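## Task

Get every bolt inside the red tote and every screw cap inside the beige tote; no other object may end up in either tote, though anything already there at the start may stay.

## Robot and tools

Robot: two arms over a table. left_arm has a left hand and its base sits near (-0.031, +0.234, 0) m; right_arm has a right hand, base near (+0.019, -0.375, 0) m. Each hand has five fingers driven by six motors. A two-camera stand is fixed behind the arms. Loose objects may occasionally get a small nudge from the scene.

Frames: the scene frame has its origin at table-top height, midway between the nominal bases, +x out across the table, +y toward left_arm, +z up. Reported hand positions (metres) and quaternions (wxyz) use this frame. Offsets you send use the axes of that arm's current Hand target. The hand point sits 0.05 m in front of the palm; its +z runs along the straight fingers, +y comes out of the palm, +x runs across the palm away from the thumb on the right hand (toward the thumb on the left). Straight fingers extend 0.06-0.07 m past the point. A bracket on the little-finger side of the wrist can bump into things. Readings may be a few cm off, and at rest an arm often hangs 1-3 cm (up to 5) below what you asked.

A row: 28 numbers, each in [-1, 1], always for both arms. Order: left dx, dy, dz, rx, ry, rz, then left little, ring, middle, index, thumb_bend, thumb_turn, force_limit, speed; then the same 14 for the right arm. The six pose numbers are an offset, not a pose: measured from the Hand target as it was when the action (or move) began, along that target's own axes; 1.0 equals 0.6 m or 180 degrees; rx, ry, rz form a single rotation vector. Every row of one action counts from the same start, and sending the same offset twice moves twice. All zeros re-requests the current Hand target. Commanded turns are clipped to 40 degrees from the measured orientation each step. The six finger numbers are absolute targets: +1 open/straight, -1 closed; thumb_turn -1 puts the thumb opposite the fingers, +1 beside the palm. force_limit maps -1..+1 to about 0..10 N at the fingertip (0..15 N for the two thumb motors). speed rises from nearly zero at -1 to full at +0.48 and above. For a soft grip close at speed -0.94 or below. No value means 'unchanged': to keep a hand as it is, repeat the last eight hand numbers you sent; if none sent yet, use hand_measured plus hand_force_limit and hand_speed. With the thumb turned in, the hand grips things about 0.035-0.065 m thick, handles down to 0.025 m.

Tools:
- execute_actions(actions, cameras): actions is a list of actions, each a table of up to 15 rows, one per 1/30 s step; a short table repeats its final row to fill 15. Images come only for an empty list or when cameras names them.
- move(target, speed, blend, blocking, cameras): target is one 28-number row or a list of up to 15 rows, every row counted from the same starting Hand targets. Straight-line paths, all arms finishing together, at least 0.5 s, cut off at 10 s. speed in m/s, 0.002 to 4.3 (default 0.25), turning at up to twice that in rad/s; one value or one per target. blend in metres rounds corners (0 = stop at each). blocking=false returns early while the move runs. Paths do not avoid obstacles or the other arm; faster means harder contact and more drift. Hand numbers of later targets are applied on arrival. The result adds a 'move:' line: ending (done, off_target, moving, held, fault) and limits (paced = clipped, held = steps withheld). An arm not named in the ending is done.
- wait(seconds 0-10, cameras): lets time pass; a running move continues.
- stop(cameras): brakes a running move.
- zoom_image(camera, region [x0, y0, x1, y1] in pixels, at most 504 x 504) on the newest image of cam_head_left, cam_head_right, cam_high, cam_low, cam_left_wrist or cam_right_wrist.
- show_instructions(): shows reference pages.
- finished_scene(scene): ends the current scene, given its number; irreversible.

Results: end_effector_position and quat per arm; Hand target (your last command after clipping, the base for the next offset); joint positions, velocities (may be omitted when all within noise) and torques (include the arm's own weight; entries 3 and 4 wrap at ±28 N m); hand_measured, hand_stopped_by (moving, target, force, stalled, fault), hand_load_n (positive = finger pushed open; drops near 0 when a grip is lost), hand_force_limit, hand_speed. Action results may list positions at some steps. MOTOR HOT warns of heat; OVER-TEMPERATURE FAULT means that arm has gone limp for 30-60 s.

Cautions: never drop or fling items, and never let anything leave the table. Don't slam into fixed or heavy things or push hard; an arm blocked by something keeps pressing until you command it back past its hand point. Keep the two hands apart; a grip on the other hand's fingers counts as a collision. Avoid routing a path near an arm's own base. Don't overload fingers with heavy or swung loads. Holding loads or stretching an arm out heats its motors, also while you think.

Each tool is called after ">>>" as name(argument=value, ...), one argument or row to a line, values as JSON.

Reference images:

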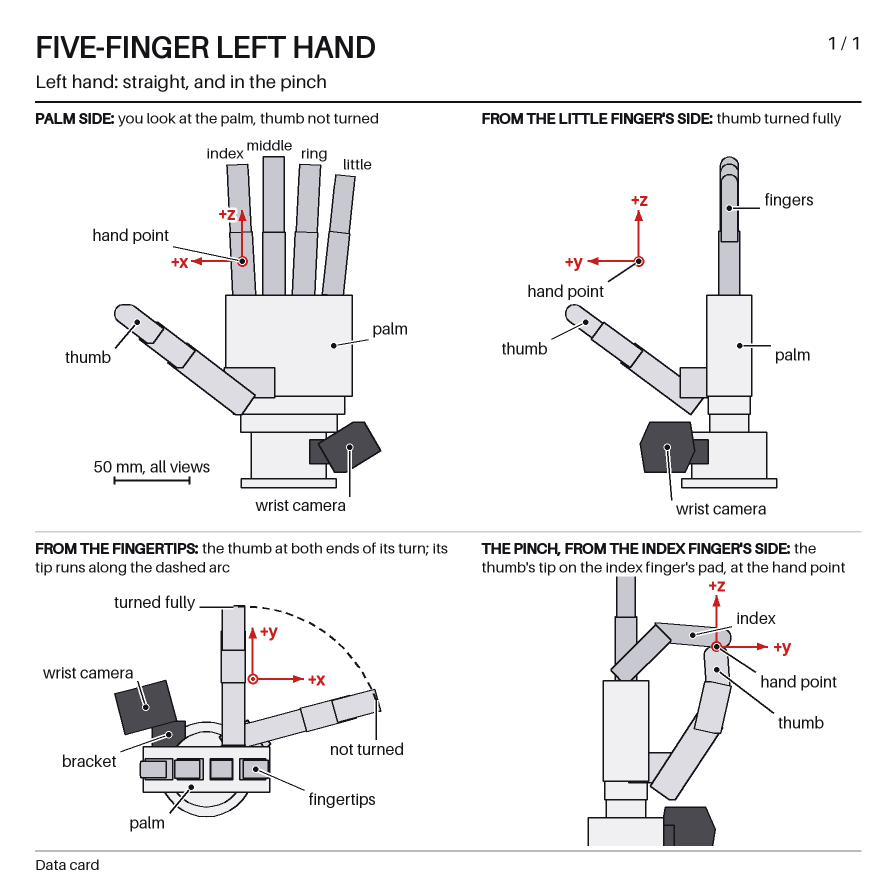

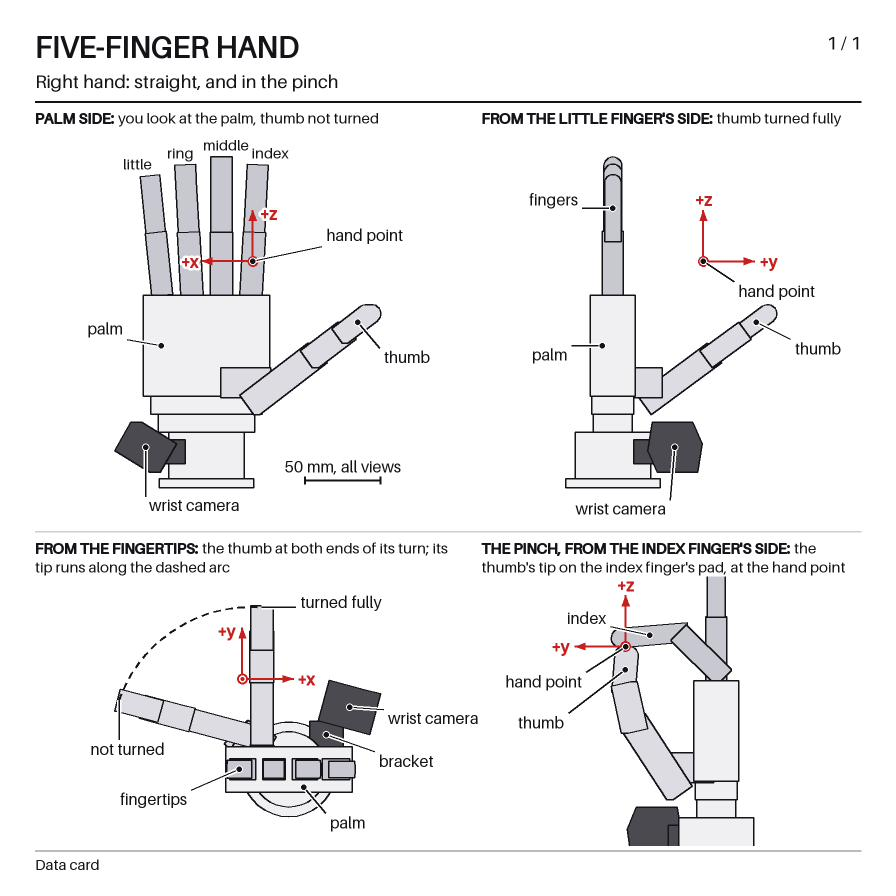

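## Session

>>> execute_actions(
  actions=[],
)

Scene clock: 0.00 s.
left_arm: end_effector_position=(+0.0843, +0.4436, +0.1536) hand_measured=(+1.000, +1.000, +1.000, +1.000, +1.000, +1.000) hand_load_n=(+0.0, +0.0, +0.0, +0.0, +0.5, +0.0) hand_stopped_by=(target, target, target, target, target, target) hand_force_limit=0.00 hand_speed=-0.80 end_effector_quat_wxyz=(+0.296, +0.918, +0.230, +0.126) | right_arm: end_effector_position=(+0.4787, -0.4303, +0.2654) hand_measured=(+1.000, +1.000, +1.000, +1.000, +1.000, +1.000) hand_load_n=(+0.0, +0.0, +0.0, +0.0, +0.0, +0.0) hand_stopped_by=(target, target, target, target, target, target) hand_force_limit=0.00 hand_speed=-0.80 end_effector_quat_wxyz=(-0.044, +0.756, -0.252, +0.603)
Joint positions: left_arm=[1.602 1.429 0.927 -1.623 0.369 -0.373] | right_arm=[0.069 0.967 0.724 -0.046 0.336 -1.078]
Joint velocities: within noise
Joint torques (N m): no reading
Heat: left arm: hottest elbow 31 °C; right arm: hottest elbow 30 °C.
Hand target: left_arm +0.0842, +0.4489, +0.1561; +0.291, +0.920, +0.230, +0.127 | right_arm +0.4837, -0.4297, +0.2771; -0.048, +0.749, -0.253, +0.610

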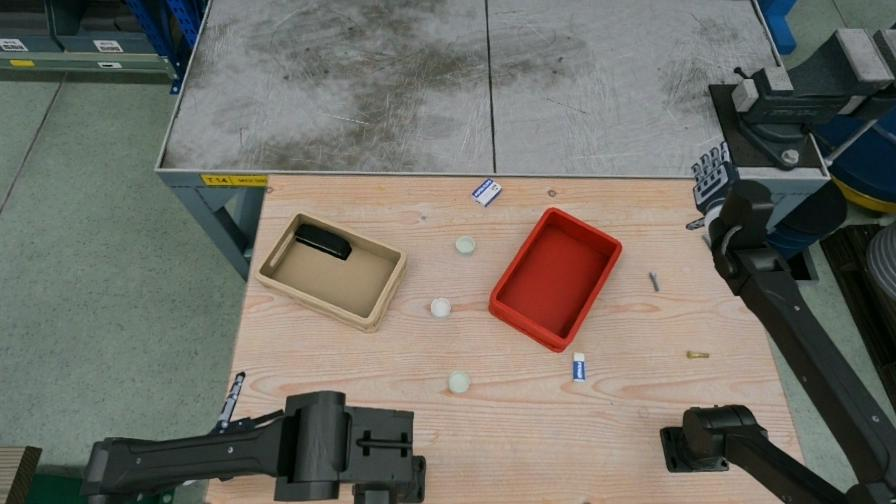

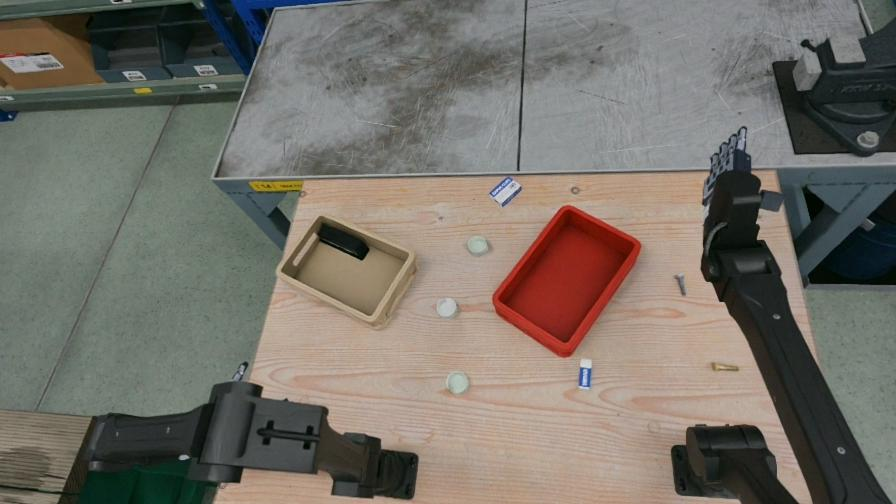

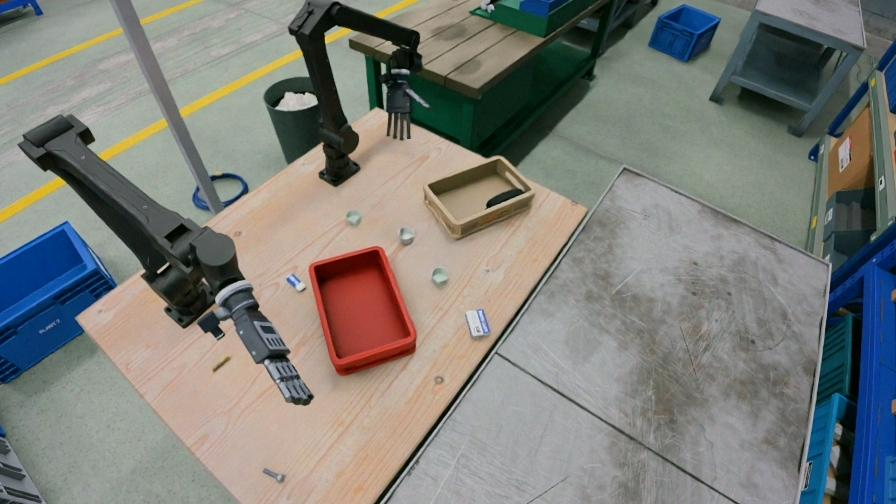

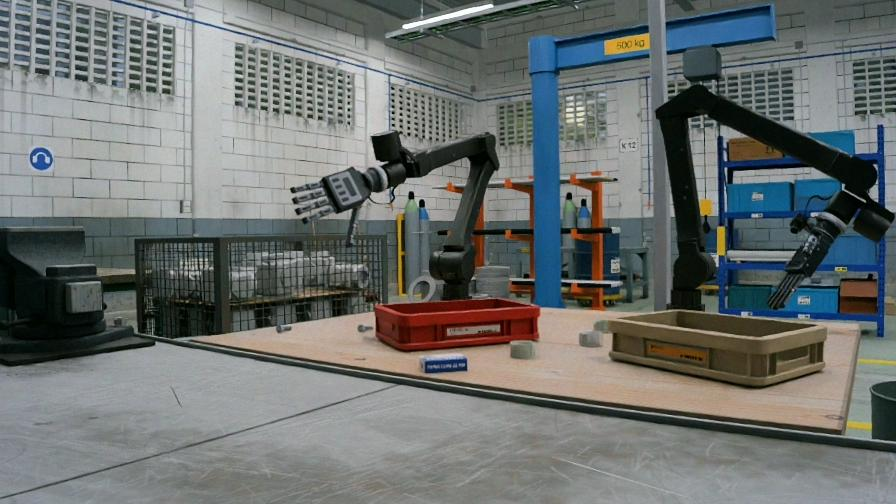

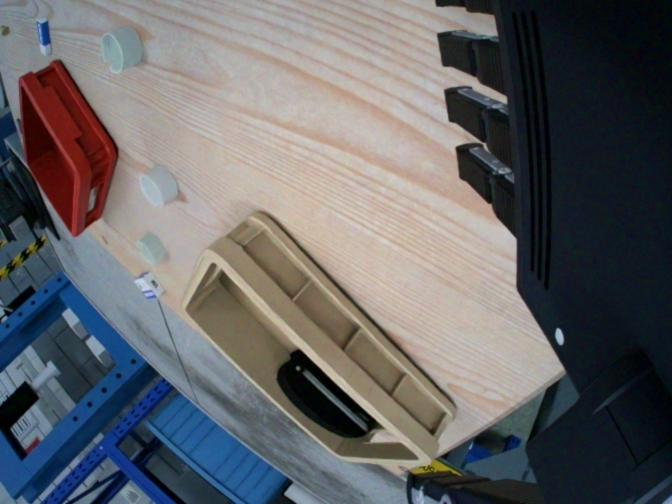

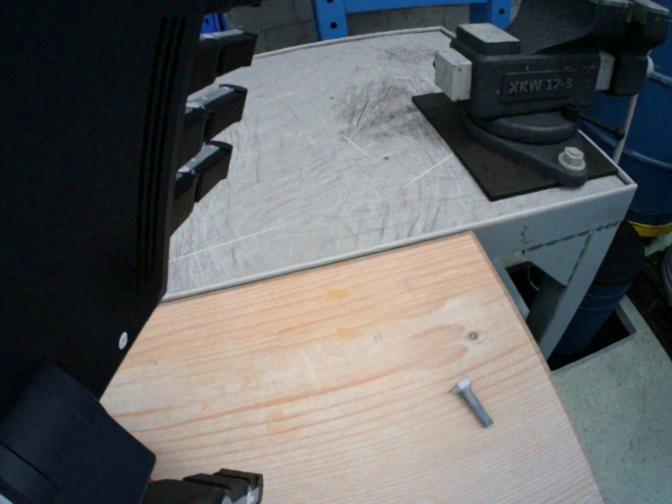

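>>> zoom_image(
  camera="cam_head_left",
  region=[400, 170, 640, 410],
)

>>> zoom_image(
  camera="cam_head_left",
  region=[600, 180, 800, 420],
)

>>> zoom_image(
  camera="cam_head_right",
  region=[560, 180, 820, 440],
)

>>> zoom_image(
  camera="cam_high",
  region=[180, 200, 500, 504],
)

>>> zoom_image(
  camera="cam_low",
  region=[240, 280, 640, 400],
)

Scaled by 2.100 from the camera's 896x504 image, which has a finer 1280x720 frame.

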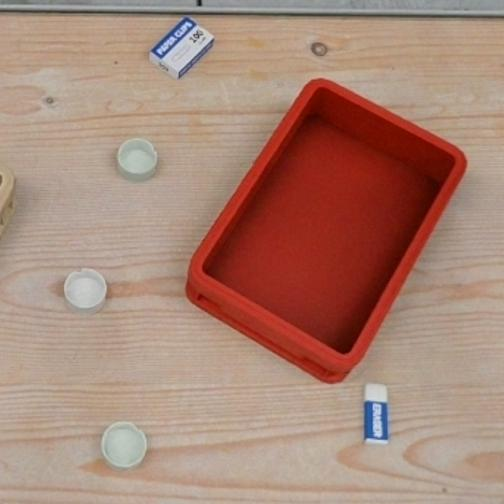

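Scaled by 2.100 from the camera's 896x504 image, which has a finer 1280x720 frame.

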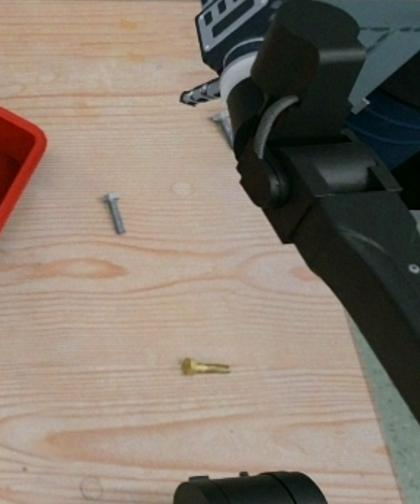

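Scaled by 1.938 from the camera's 896x504 image, which has a finer 1280x720 frame.

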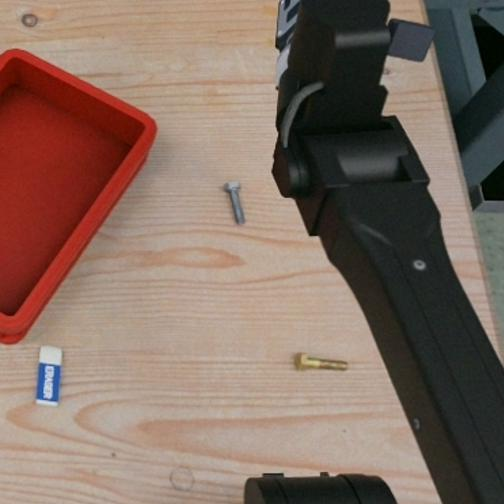

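Scaled by 1.575 from the camera's 896x504 image, which has a finer 1280x720 frame.

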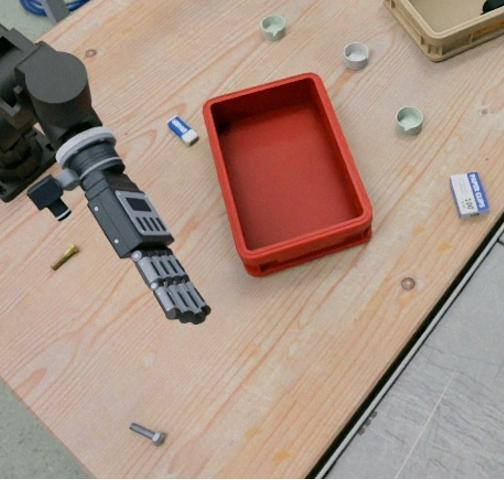

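Scaled by 1.260 from the camera's 896x504 image, which has a finer 1280x720 frame.

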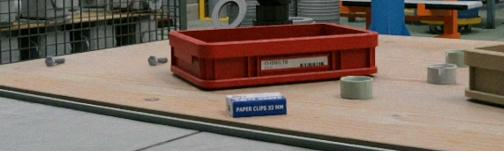

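>>> move(
  target=[
    [-0.017,0.2635,-0.0025,0.0916,0.0306,0.3878, -1,-1,0.2,0.2,1,-1,0,0, -0.1448,-0.0142,-0.3112,-0.1318,-0.1713,0.3148, -1,-1,0.2,0.2,0.4,-1,0,0],
    [0.0747,0.5307,0.3855,0.1833,0.0613,0.7763, -1,-1,0.2,0.2,1,-1,0,0, -0.1448,-0.0142,-0.3112,-0.1318,-0.1713,0.3148, -1,-1,0.2,0.2,0.4,-1,0,0],
  ],
  speed=0.3,
  blend=0.05,
  cameras=["all"],
)

Scene clock: 10.90 s.
left_arm: end_effector_position=(+0.3176, +0.1320, +0.1713) hand_measured=(-1.000, -1.000, +0.200, +0.200, +1.000, -1.000) hand_load_n=(+0.0, +0.0, +0.0, +0.0, +0.0, +0.0) hand_stopped_by=(target, target, target, target, target, target) hand_force_limit=0.00 hand_speed=0.00 end_effector_quat_wxyz=(+0.245, -0.556, +0.724, -0.328) | right_arm: end_effector_position=(+0.2944, -0.3381, +0.2259) hand_measured=(-1.000, -1.000, +0.200, +0.200, +0.400, -1.000) hand_load_n=(+0.0, +0.0, +0.0, +0.0, +0.0, +0.0) hand_stopped_by=(target, target, target, target, target, target) hand_force_limit=0.00 hand_speed=0.00 end_effector_quat_wxyz=(-0.226, +0.677, -0.662, +0.229)
Joint positions: left_arm=[-0.149 0.867 0.686 -0.55 0.079 0.058] | right_arm=[0.006 0.719 0.836 -1.034 0.02 0.006]
Joint torques (N m): left_arm=[-0.21 -1.08 8.13 1.78 -0.12 0.26] | right_arm=[-0.79 -1.49 10.33 1.29 0.01 -0.03]
Heat: left arm: hottest elbow 32 °C; right arm: hottest elbow 31 °C.
Hand target: left_arm +0.3186, +0.1297, +0.1646; +0.244, -0.550, +0.729, -0.325 | right_arm +0.3001, -0.3401, +0.2498; -0.241, +0.665, -0.664, +0.243
Off the commanded pose: left_arm 0.007 m, 1 deg | right_arm 0.025 m, 3 deg.
move: off_target (right_arm)

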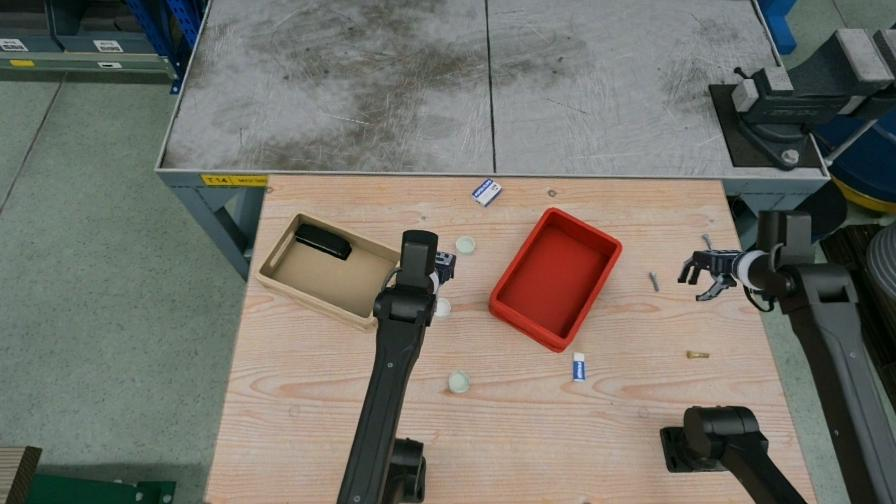

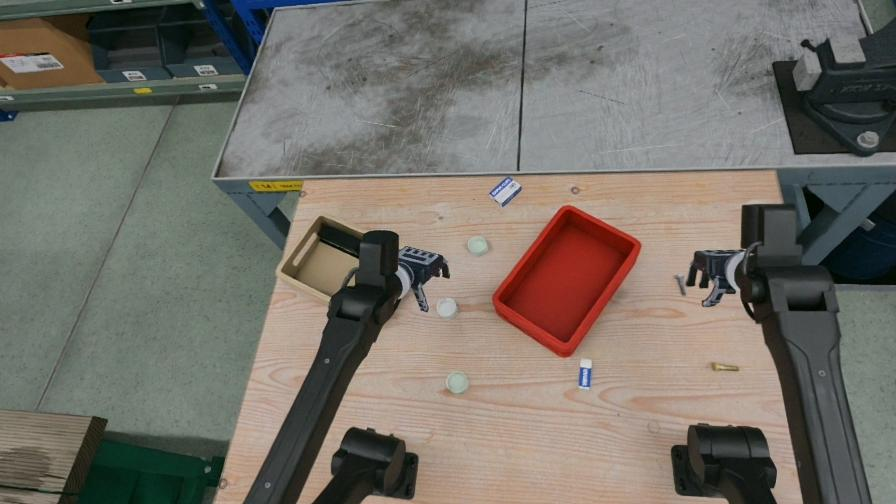

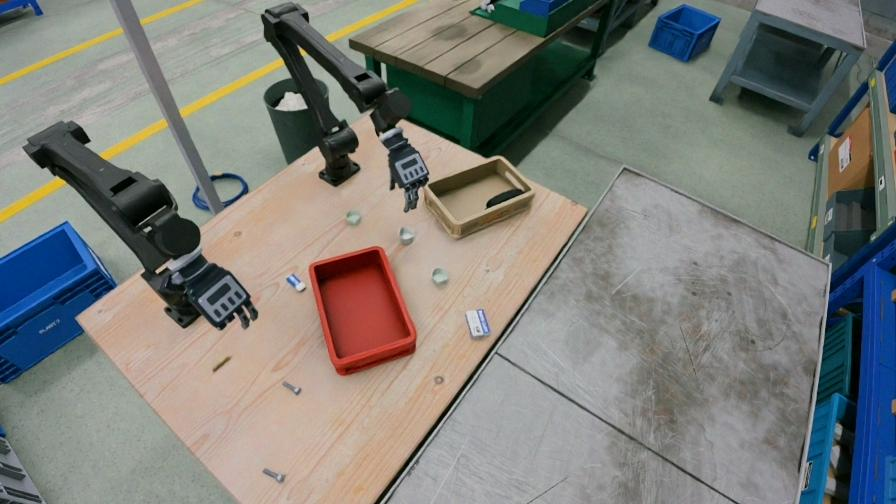

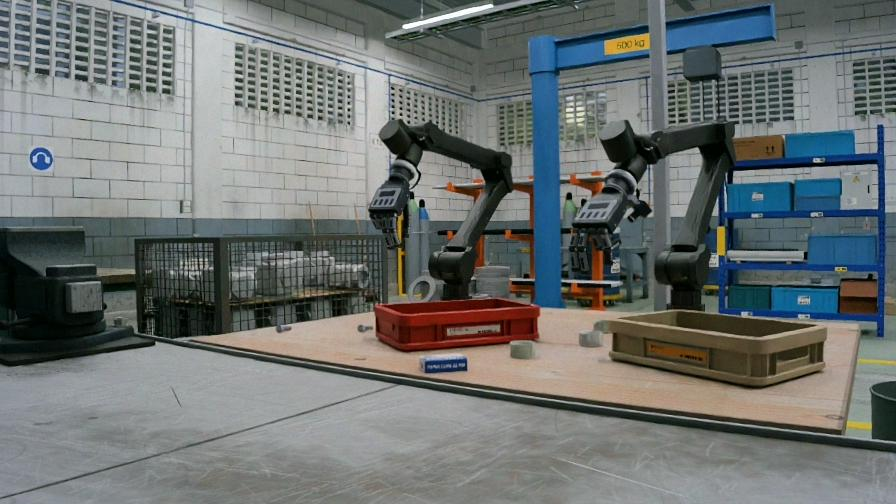

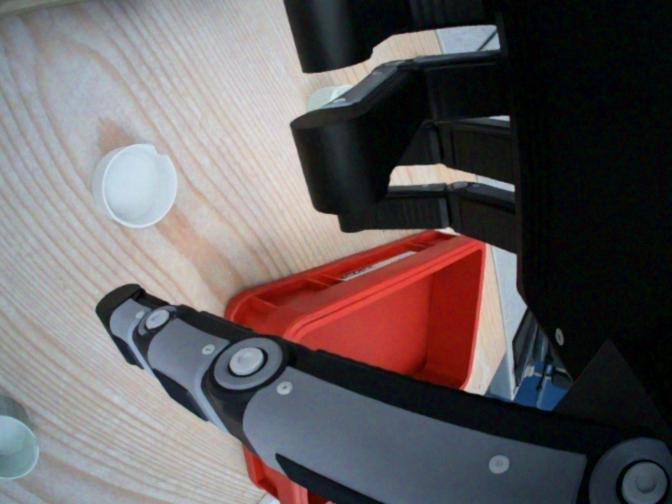

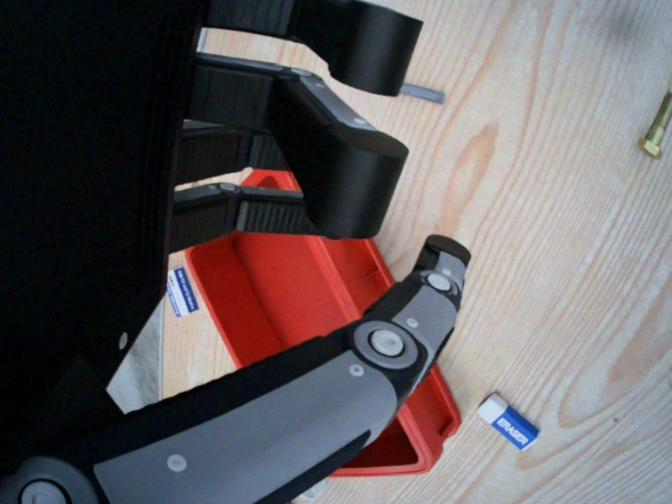

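>>> zoom_image(
  camera="cam_head_left",
  region=[640, 220, 740, 300],
)

>>> zoom_image(
  camera="cam_high",
  region=[200, 340, 320, 500],
)

>>> zoom_image(
  camera="cam_low",
  region=[240, 290, 400, 350],
)

Scaled by 5.040 from the camera's 896x504 image, which has a finer 1280x720 frame.

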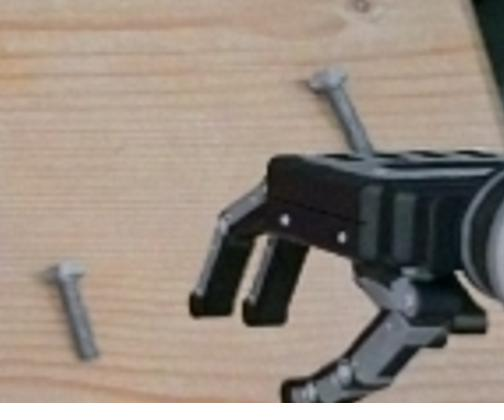

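Scaled by 3.150 from the camera's 896x504 image, which has a finer 1280x720 frame.

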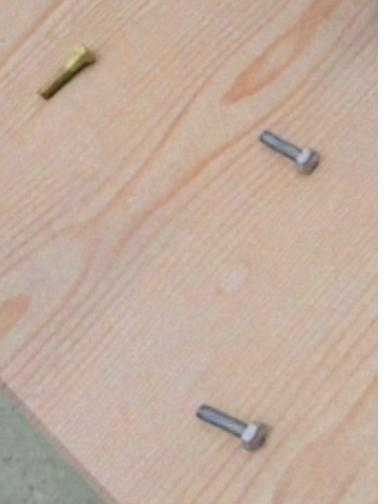

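Scaled by 3.150 from the camera's 896x504 image, which has a finer 1280x720 frame.

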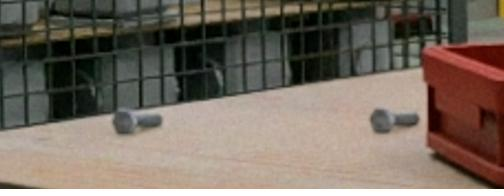

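>>> move(
  target=[0.0047,0.1307,0.1175,0,0,0, -1,-1,0.2,0.2,1,-1,0,0, -0.0173,-0.0158,0.2088,0.0015,-0.3038,-0.3618, -1,-1,-1,-0.28,0.8,-1,0,0],
  speed=0.2,
  cameras=["all"],
)

>>> zoom_image(
  camera="cam_low",
  region=[540, 240, 660, 360],
)

>>> zoom_image(
  camera="cam_head_right",
  region=[380, 240, 480, 340],
)

>>> zoom_image(
  camera="cam_head_left",
  region=[620, 220, 760, 340],
)

>>> zoom_image(
  camera="cam_head_right",
  region=[640, 220, 780, 340],
)

Scene clock: 17.73 s.
left_arm: end_effector_position=(+0.3208, +0.1298, +0.0676) hand_measured=(-1.000, -1.000, +0.200, +0.200, +1.000, -1.000) hand_load_n=(+0.0, +0.0, +0.0, +0.0, +0.0, +0.0) hand_stopped_by=(target, target, target, target, target, target) hand_force_limit=0.00 hand_speed=0.00 end_effector_quat_wxyz=(+0.248, -0.553, +0.724, -0.328) | right_arm: end_effector_position=(+0.3730, -0.3322, +0.1526) hand_measured=(-1.000, -1.000, -1.000, -0.280, +0.800, -1.000) hand_load_n=(+0.0, +0.0, +0.0, +0.0, +0.0, +0.0) hand_stopped_by=(target, target, target, target, target, target) hand_force_limit=0.00 hand_speed=0.00 end_effector_quat_wxyz=(-0.342, +0.938, -0.053, +0.011)
Joint positions: left_arm=[-0.157 1.016 0.471 -0.18 0.071 0.059] | right_arm=[-0.132 1.373 1.104 -1.312 -0.698 -1.563]
Joint torques (N m): left_arm=[-0.26 -1.55 6.89 1.77 -0.13 0.17] | right_arm=[0.09 -6.77 9.42 0.24 -0.5 -0.21]
Heat: left arm: hottest elbow 32 °C; right arm: hottest elbow 32 °C.
Hand target: left_arm +0.3178, +0.1271, +0.0591; +0.244, -0.550, +0.729, -0.325 | right_arm +0.3878, -0.3298, +0.1598; -0.342, +0.939, -0.040, +0.016
Off the commanded pose: left_arm 0.009 m, 1 deg | right_arm 0.017 m, 2 deg.
move: off_target (right_arm)

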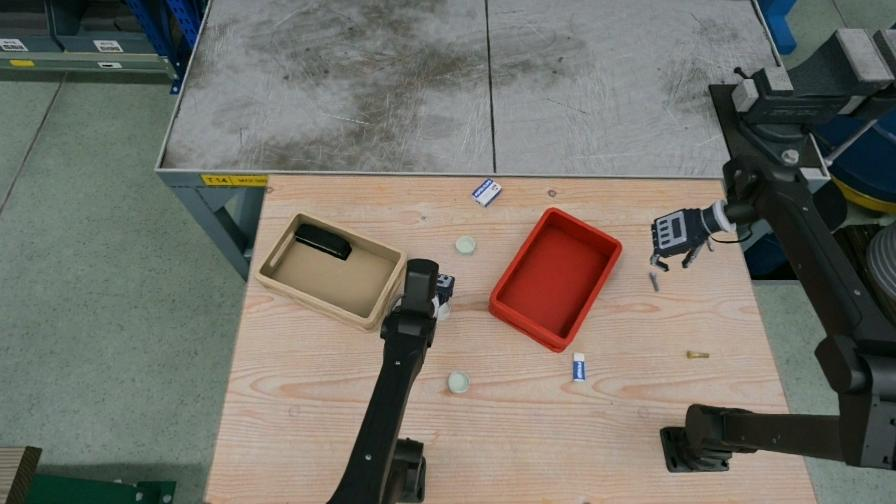

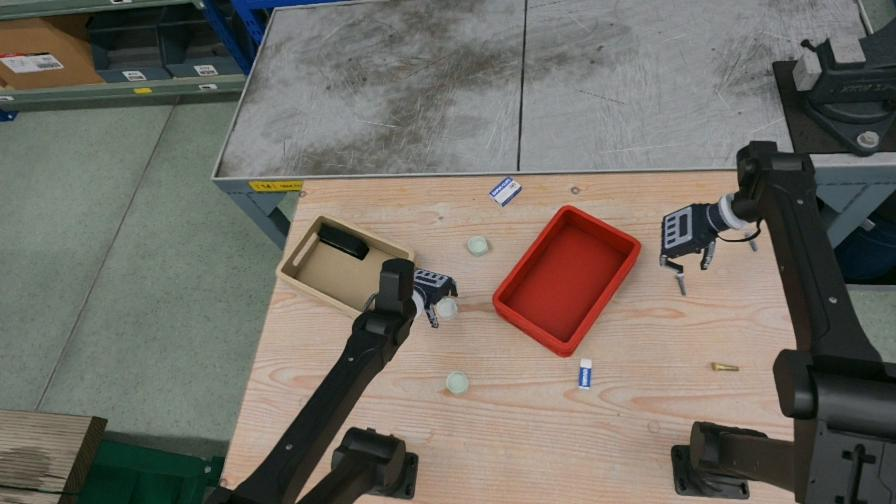

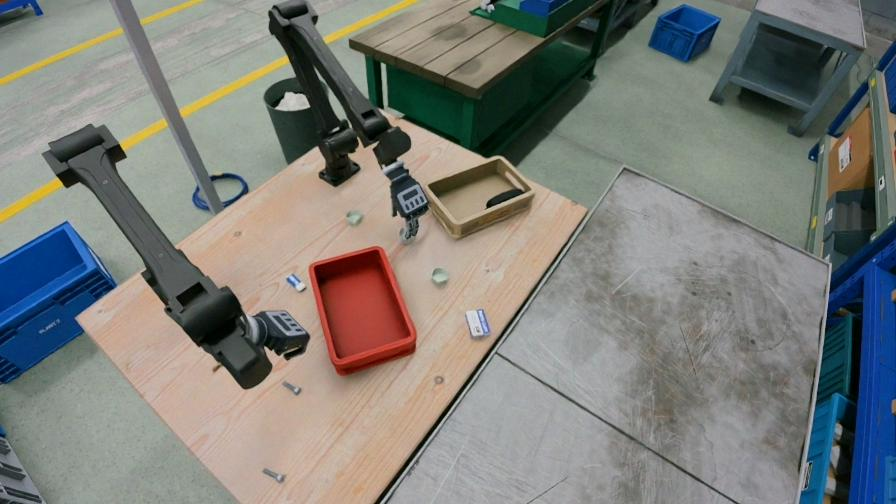

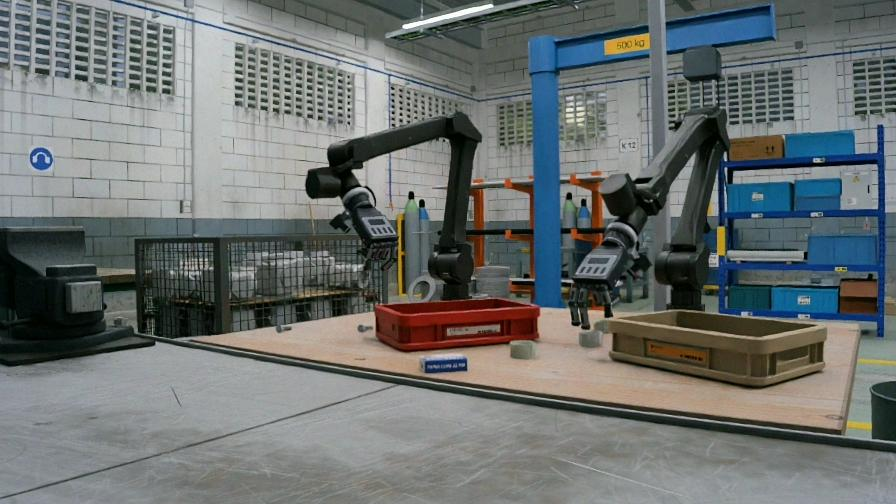

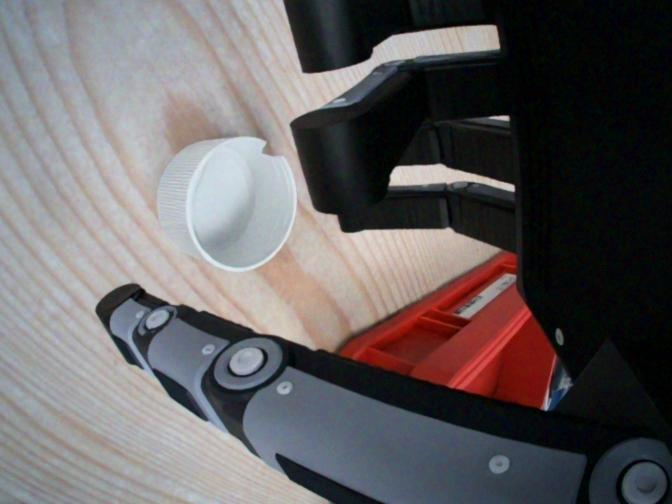

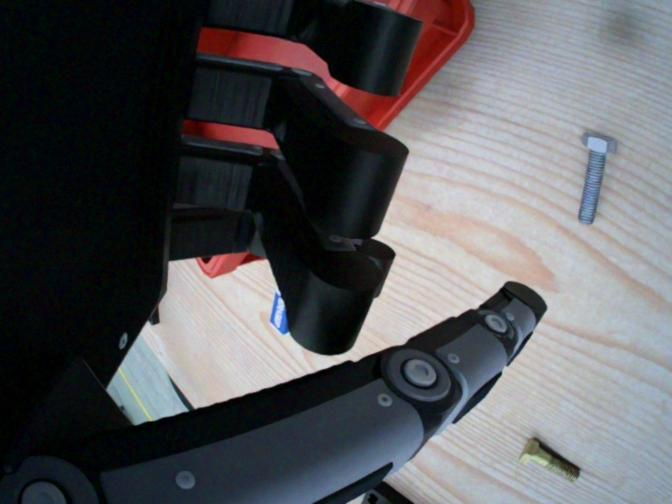

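Scaled by 4.200 from the camera's 896x504 image, which has a finer 1280x720 frame.

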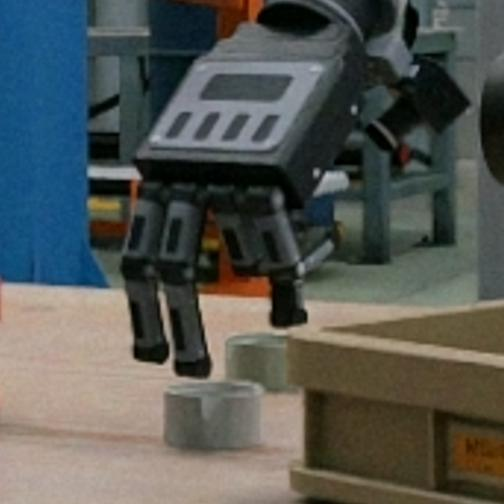

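Scaled by 5.040 from the camera's 896x504 image, which has a finer 1280x720 frame.

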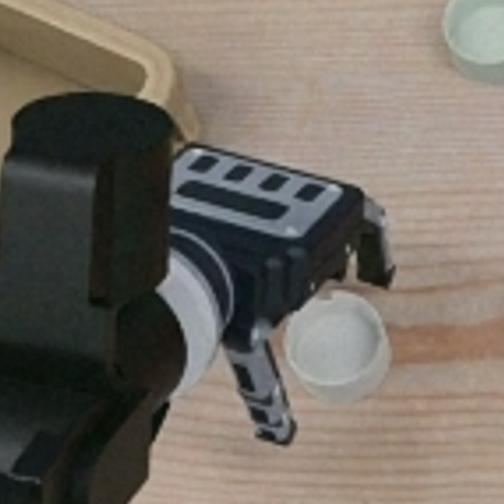

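Scaled by 3.600 from the camera's 896x504 image, which has a finer 1280x720 frame.

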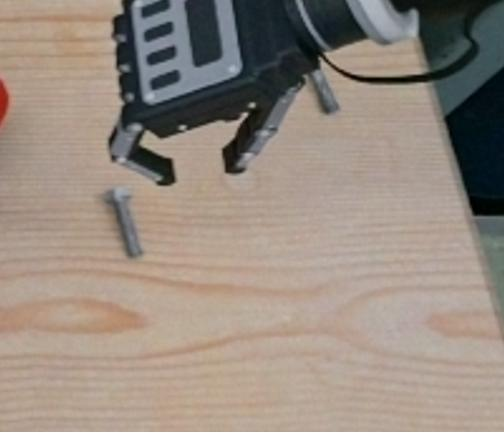

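Scaled by 3.600 from the camera's 896x504 image, which has a finer 1280x720 frame.

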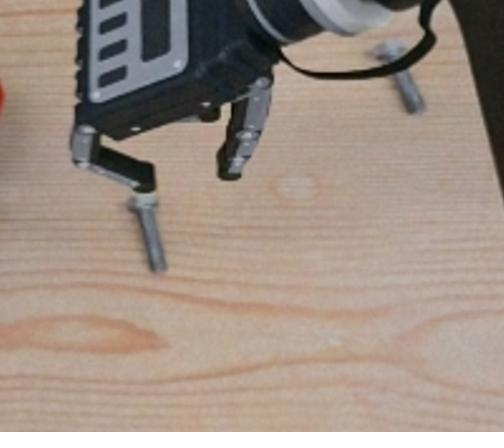

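>>> move(
  target=[-0.0028,0.0173,0.0402,0,0,0, -1,-1,0.2,0.2,1,-1,0,0, 0.0455,0.1092,0.0893,0.011,0,0, -1,-1,-1,-0.28,0.8,-1,0,0],
  speed=0.12,
  cameras=["all"],
)

>>> zoom_image(
  camera="cam_low",
  region=[540, 260, 660, 360],
)

>>> zoom_image(
  camera="cam_head_right",
  region=[380, 240, 480, 340],
)

>>> zoom_image(
  camera="cam_head_left",
  region=[620, 220, 760, 340],
)

>>> zoom_image(
  camera="cam_head_right",
  region=[640, 220, 780, 340],
)

>>> zoom_image(
  camera="cam_low",
  region=[310, 260, 430, 350],
)

Scene clock: 20.30 s.
left_arm: end_effector_position=(+0.3323, +0.1278, +0.0438) hand_measured=(-1.000, -1.000, +0.200, +0.200, +1.000, -1.000) hand_load_n=(+0.0, +0.0, +0.0, +0.0, +0.0, +0.0) hand_stopped_by=(target, target, target, target, target, target) hand_force_limit=0.00 hand_speed=0.00 end_effector_quat_wxyz=(+0.249, -0.553, +0.724, -0.328) | right_arm: end_effector_position=(+0.4139, -0.3436, +0.0877) hand_measured=(-1.000, -1.000, -1.000, -0.280, +0.800, -1.000) hand_load_n=(+0.0, +0.0, +0.0, +0.0, +0.0, +0.0) hand_stopped_by=(target, target, target, target, target, target) hand_force_limit=0.00 hand_speed=0.00 end_effector_quat_wxyz=(-0.357, +0.933, -0.037, +0.021)
Joint positions: left_arm=[-0.157 1.116 0.456 -0.065 0.071 0.059] | right_arm=[-0.163 1.538 1.093 -1.154 -0.731 -1.634]
Joint torques (N m): left_arm=[-0.26 -2.14 6.45 1.83 -0.07 0.19] | right_arm=[-0.73 -9.93 5.23 0.83 -0.52 -0.22]
Heat: left arm: hottest elbow 32 °C; right arm: hottest elbow 32 °C.
Hand target: left_arm +0.3288, +0.1257, +0.0354; +0.245, -0.550, +0.729, -0.325 | right_arm +0.4140, -0.3478, +0.0768; -0.358, +0.933, -0.040, +0.017
Off the commanded pose: left_arm 0.010 m, 1 deg | right_arm 0.012 m, 1 deg.
move: off_target (right_arm)

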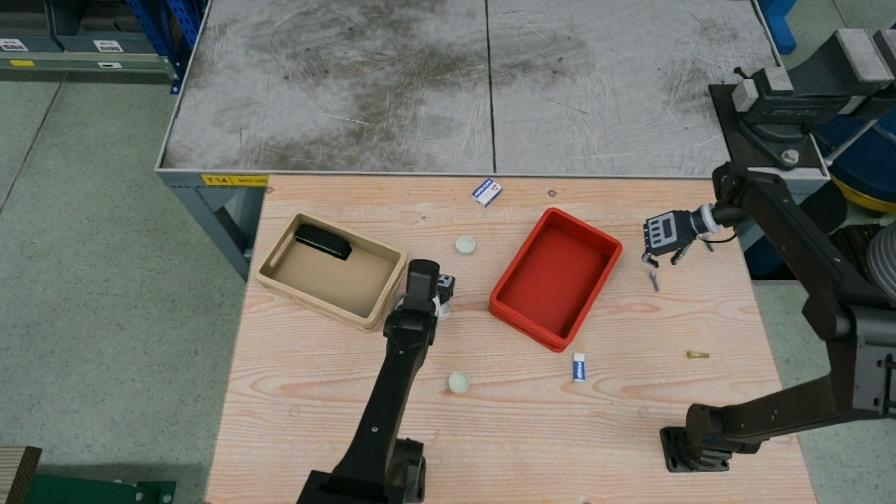

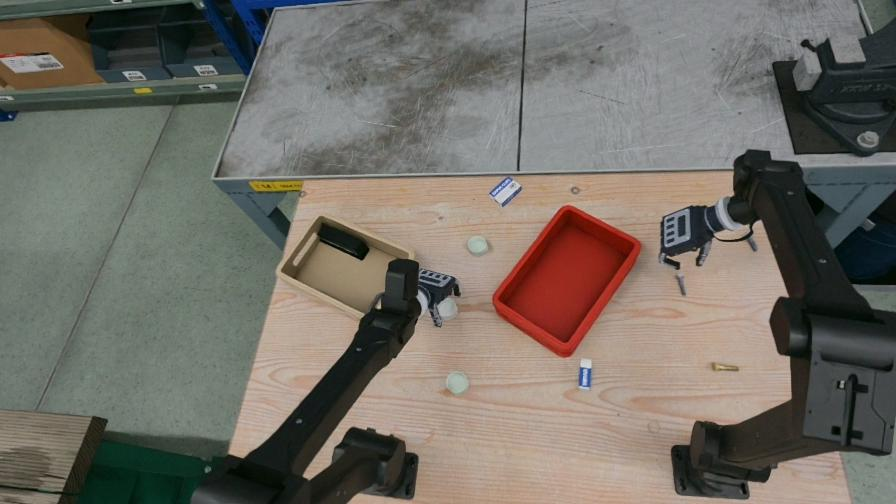

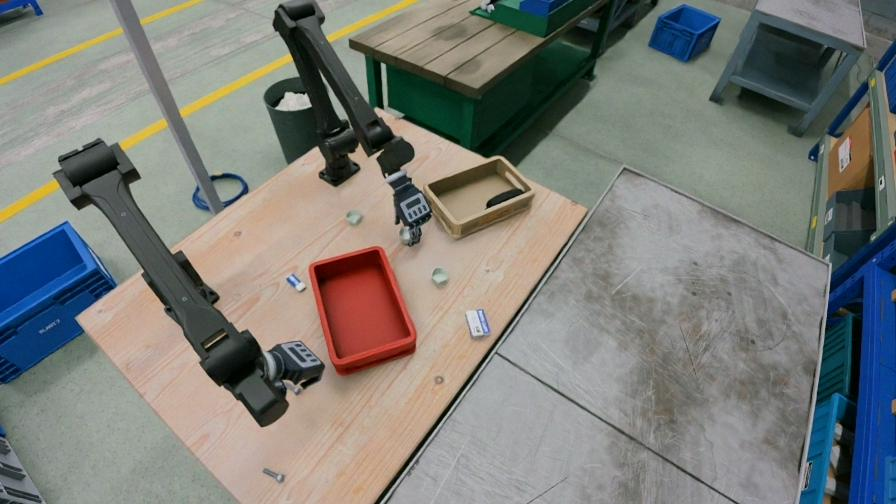

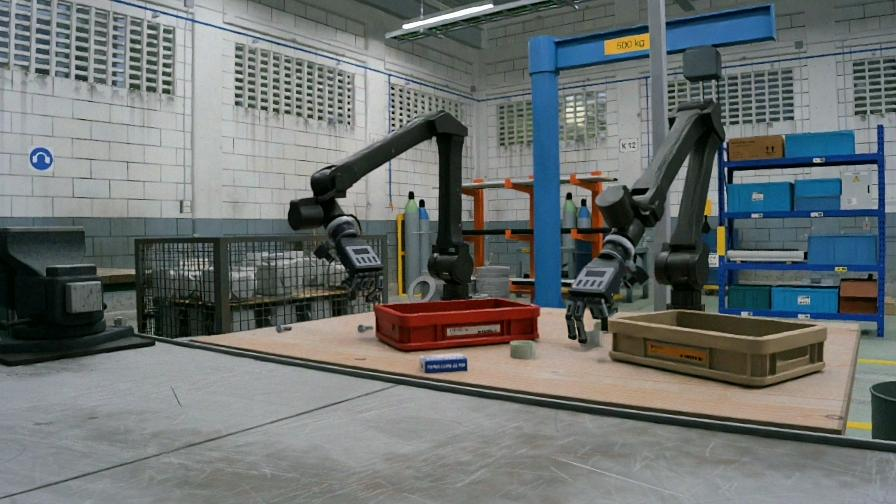

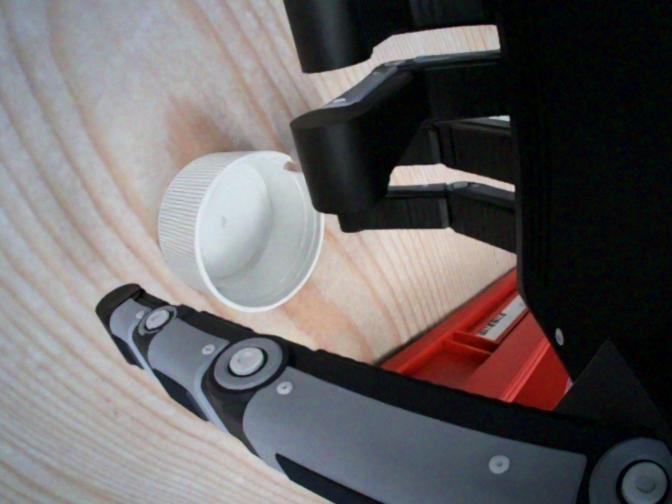

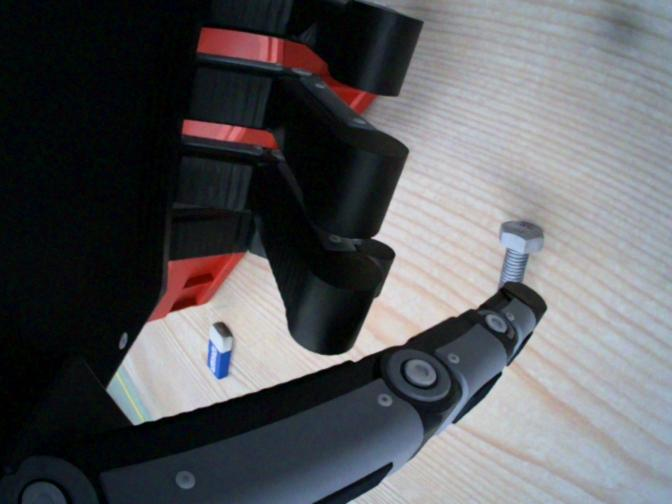

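Scaled by 4.200 from the camera's 896x504 image, which has a finer 1280x720 frame.

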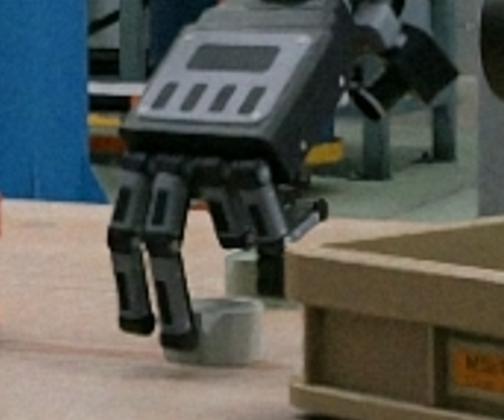

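Scaled by 5.040 from the camera's 896x504 image, which has a finer 1280x720 frame.

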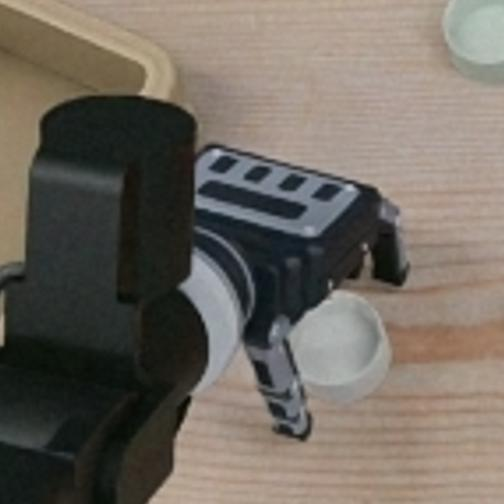

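Scaled by 3.600 from the camera's 896x504 image, which has a finer 1280x720 frame.

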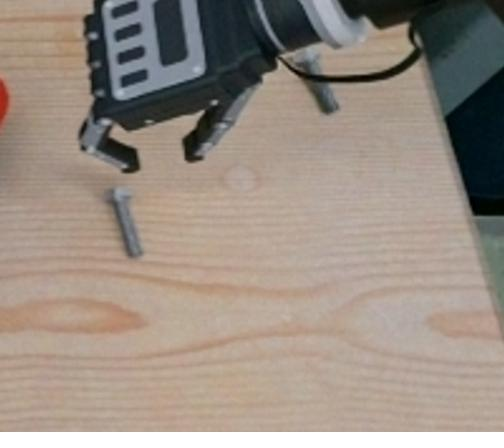

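Scaled by 3.600 from the camera's 896x504 image, which has a finer 1280x720 frame.

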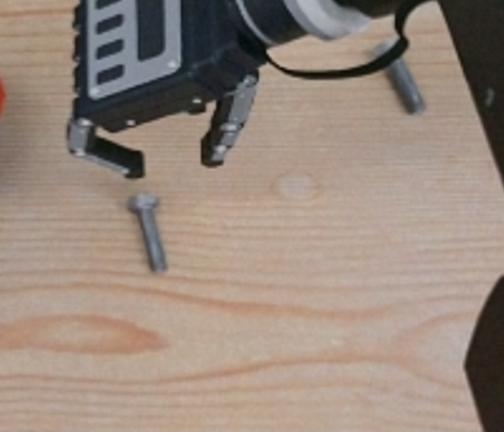

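Scaled by 4.200 from the camera's 896x504 image, which has a finer 1280x720 frame.

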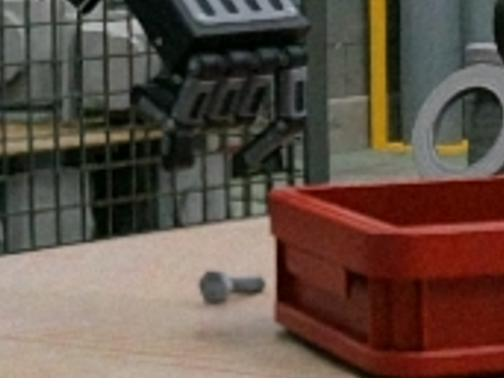

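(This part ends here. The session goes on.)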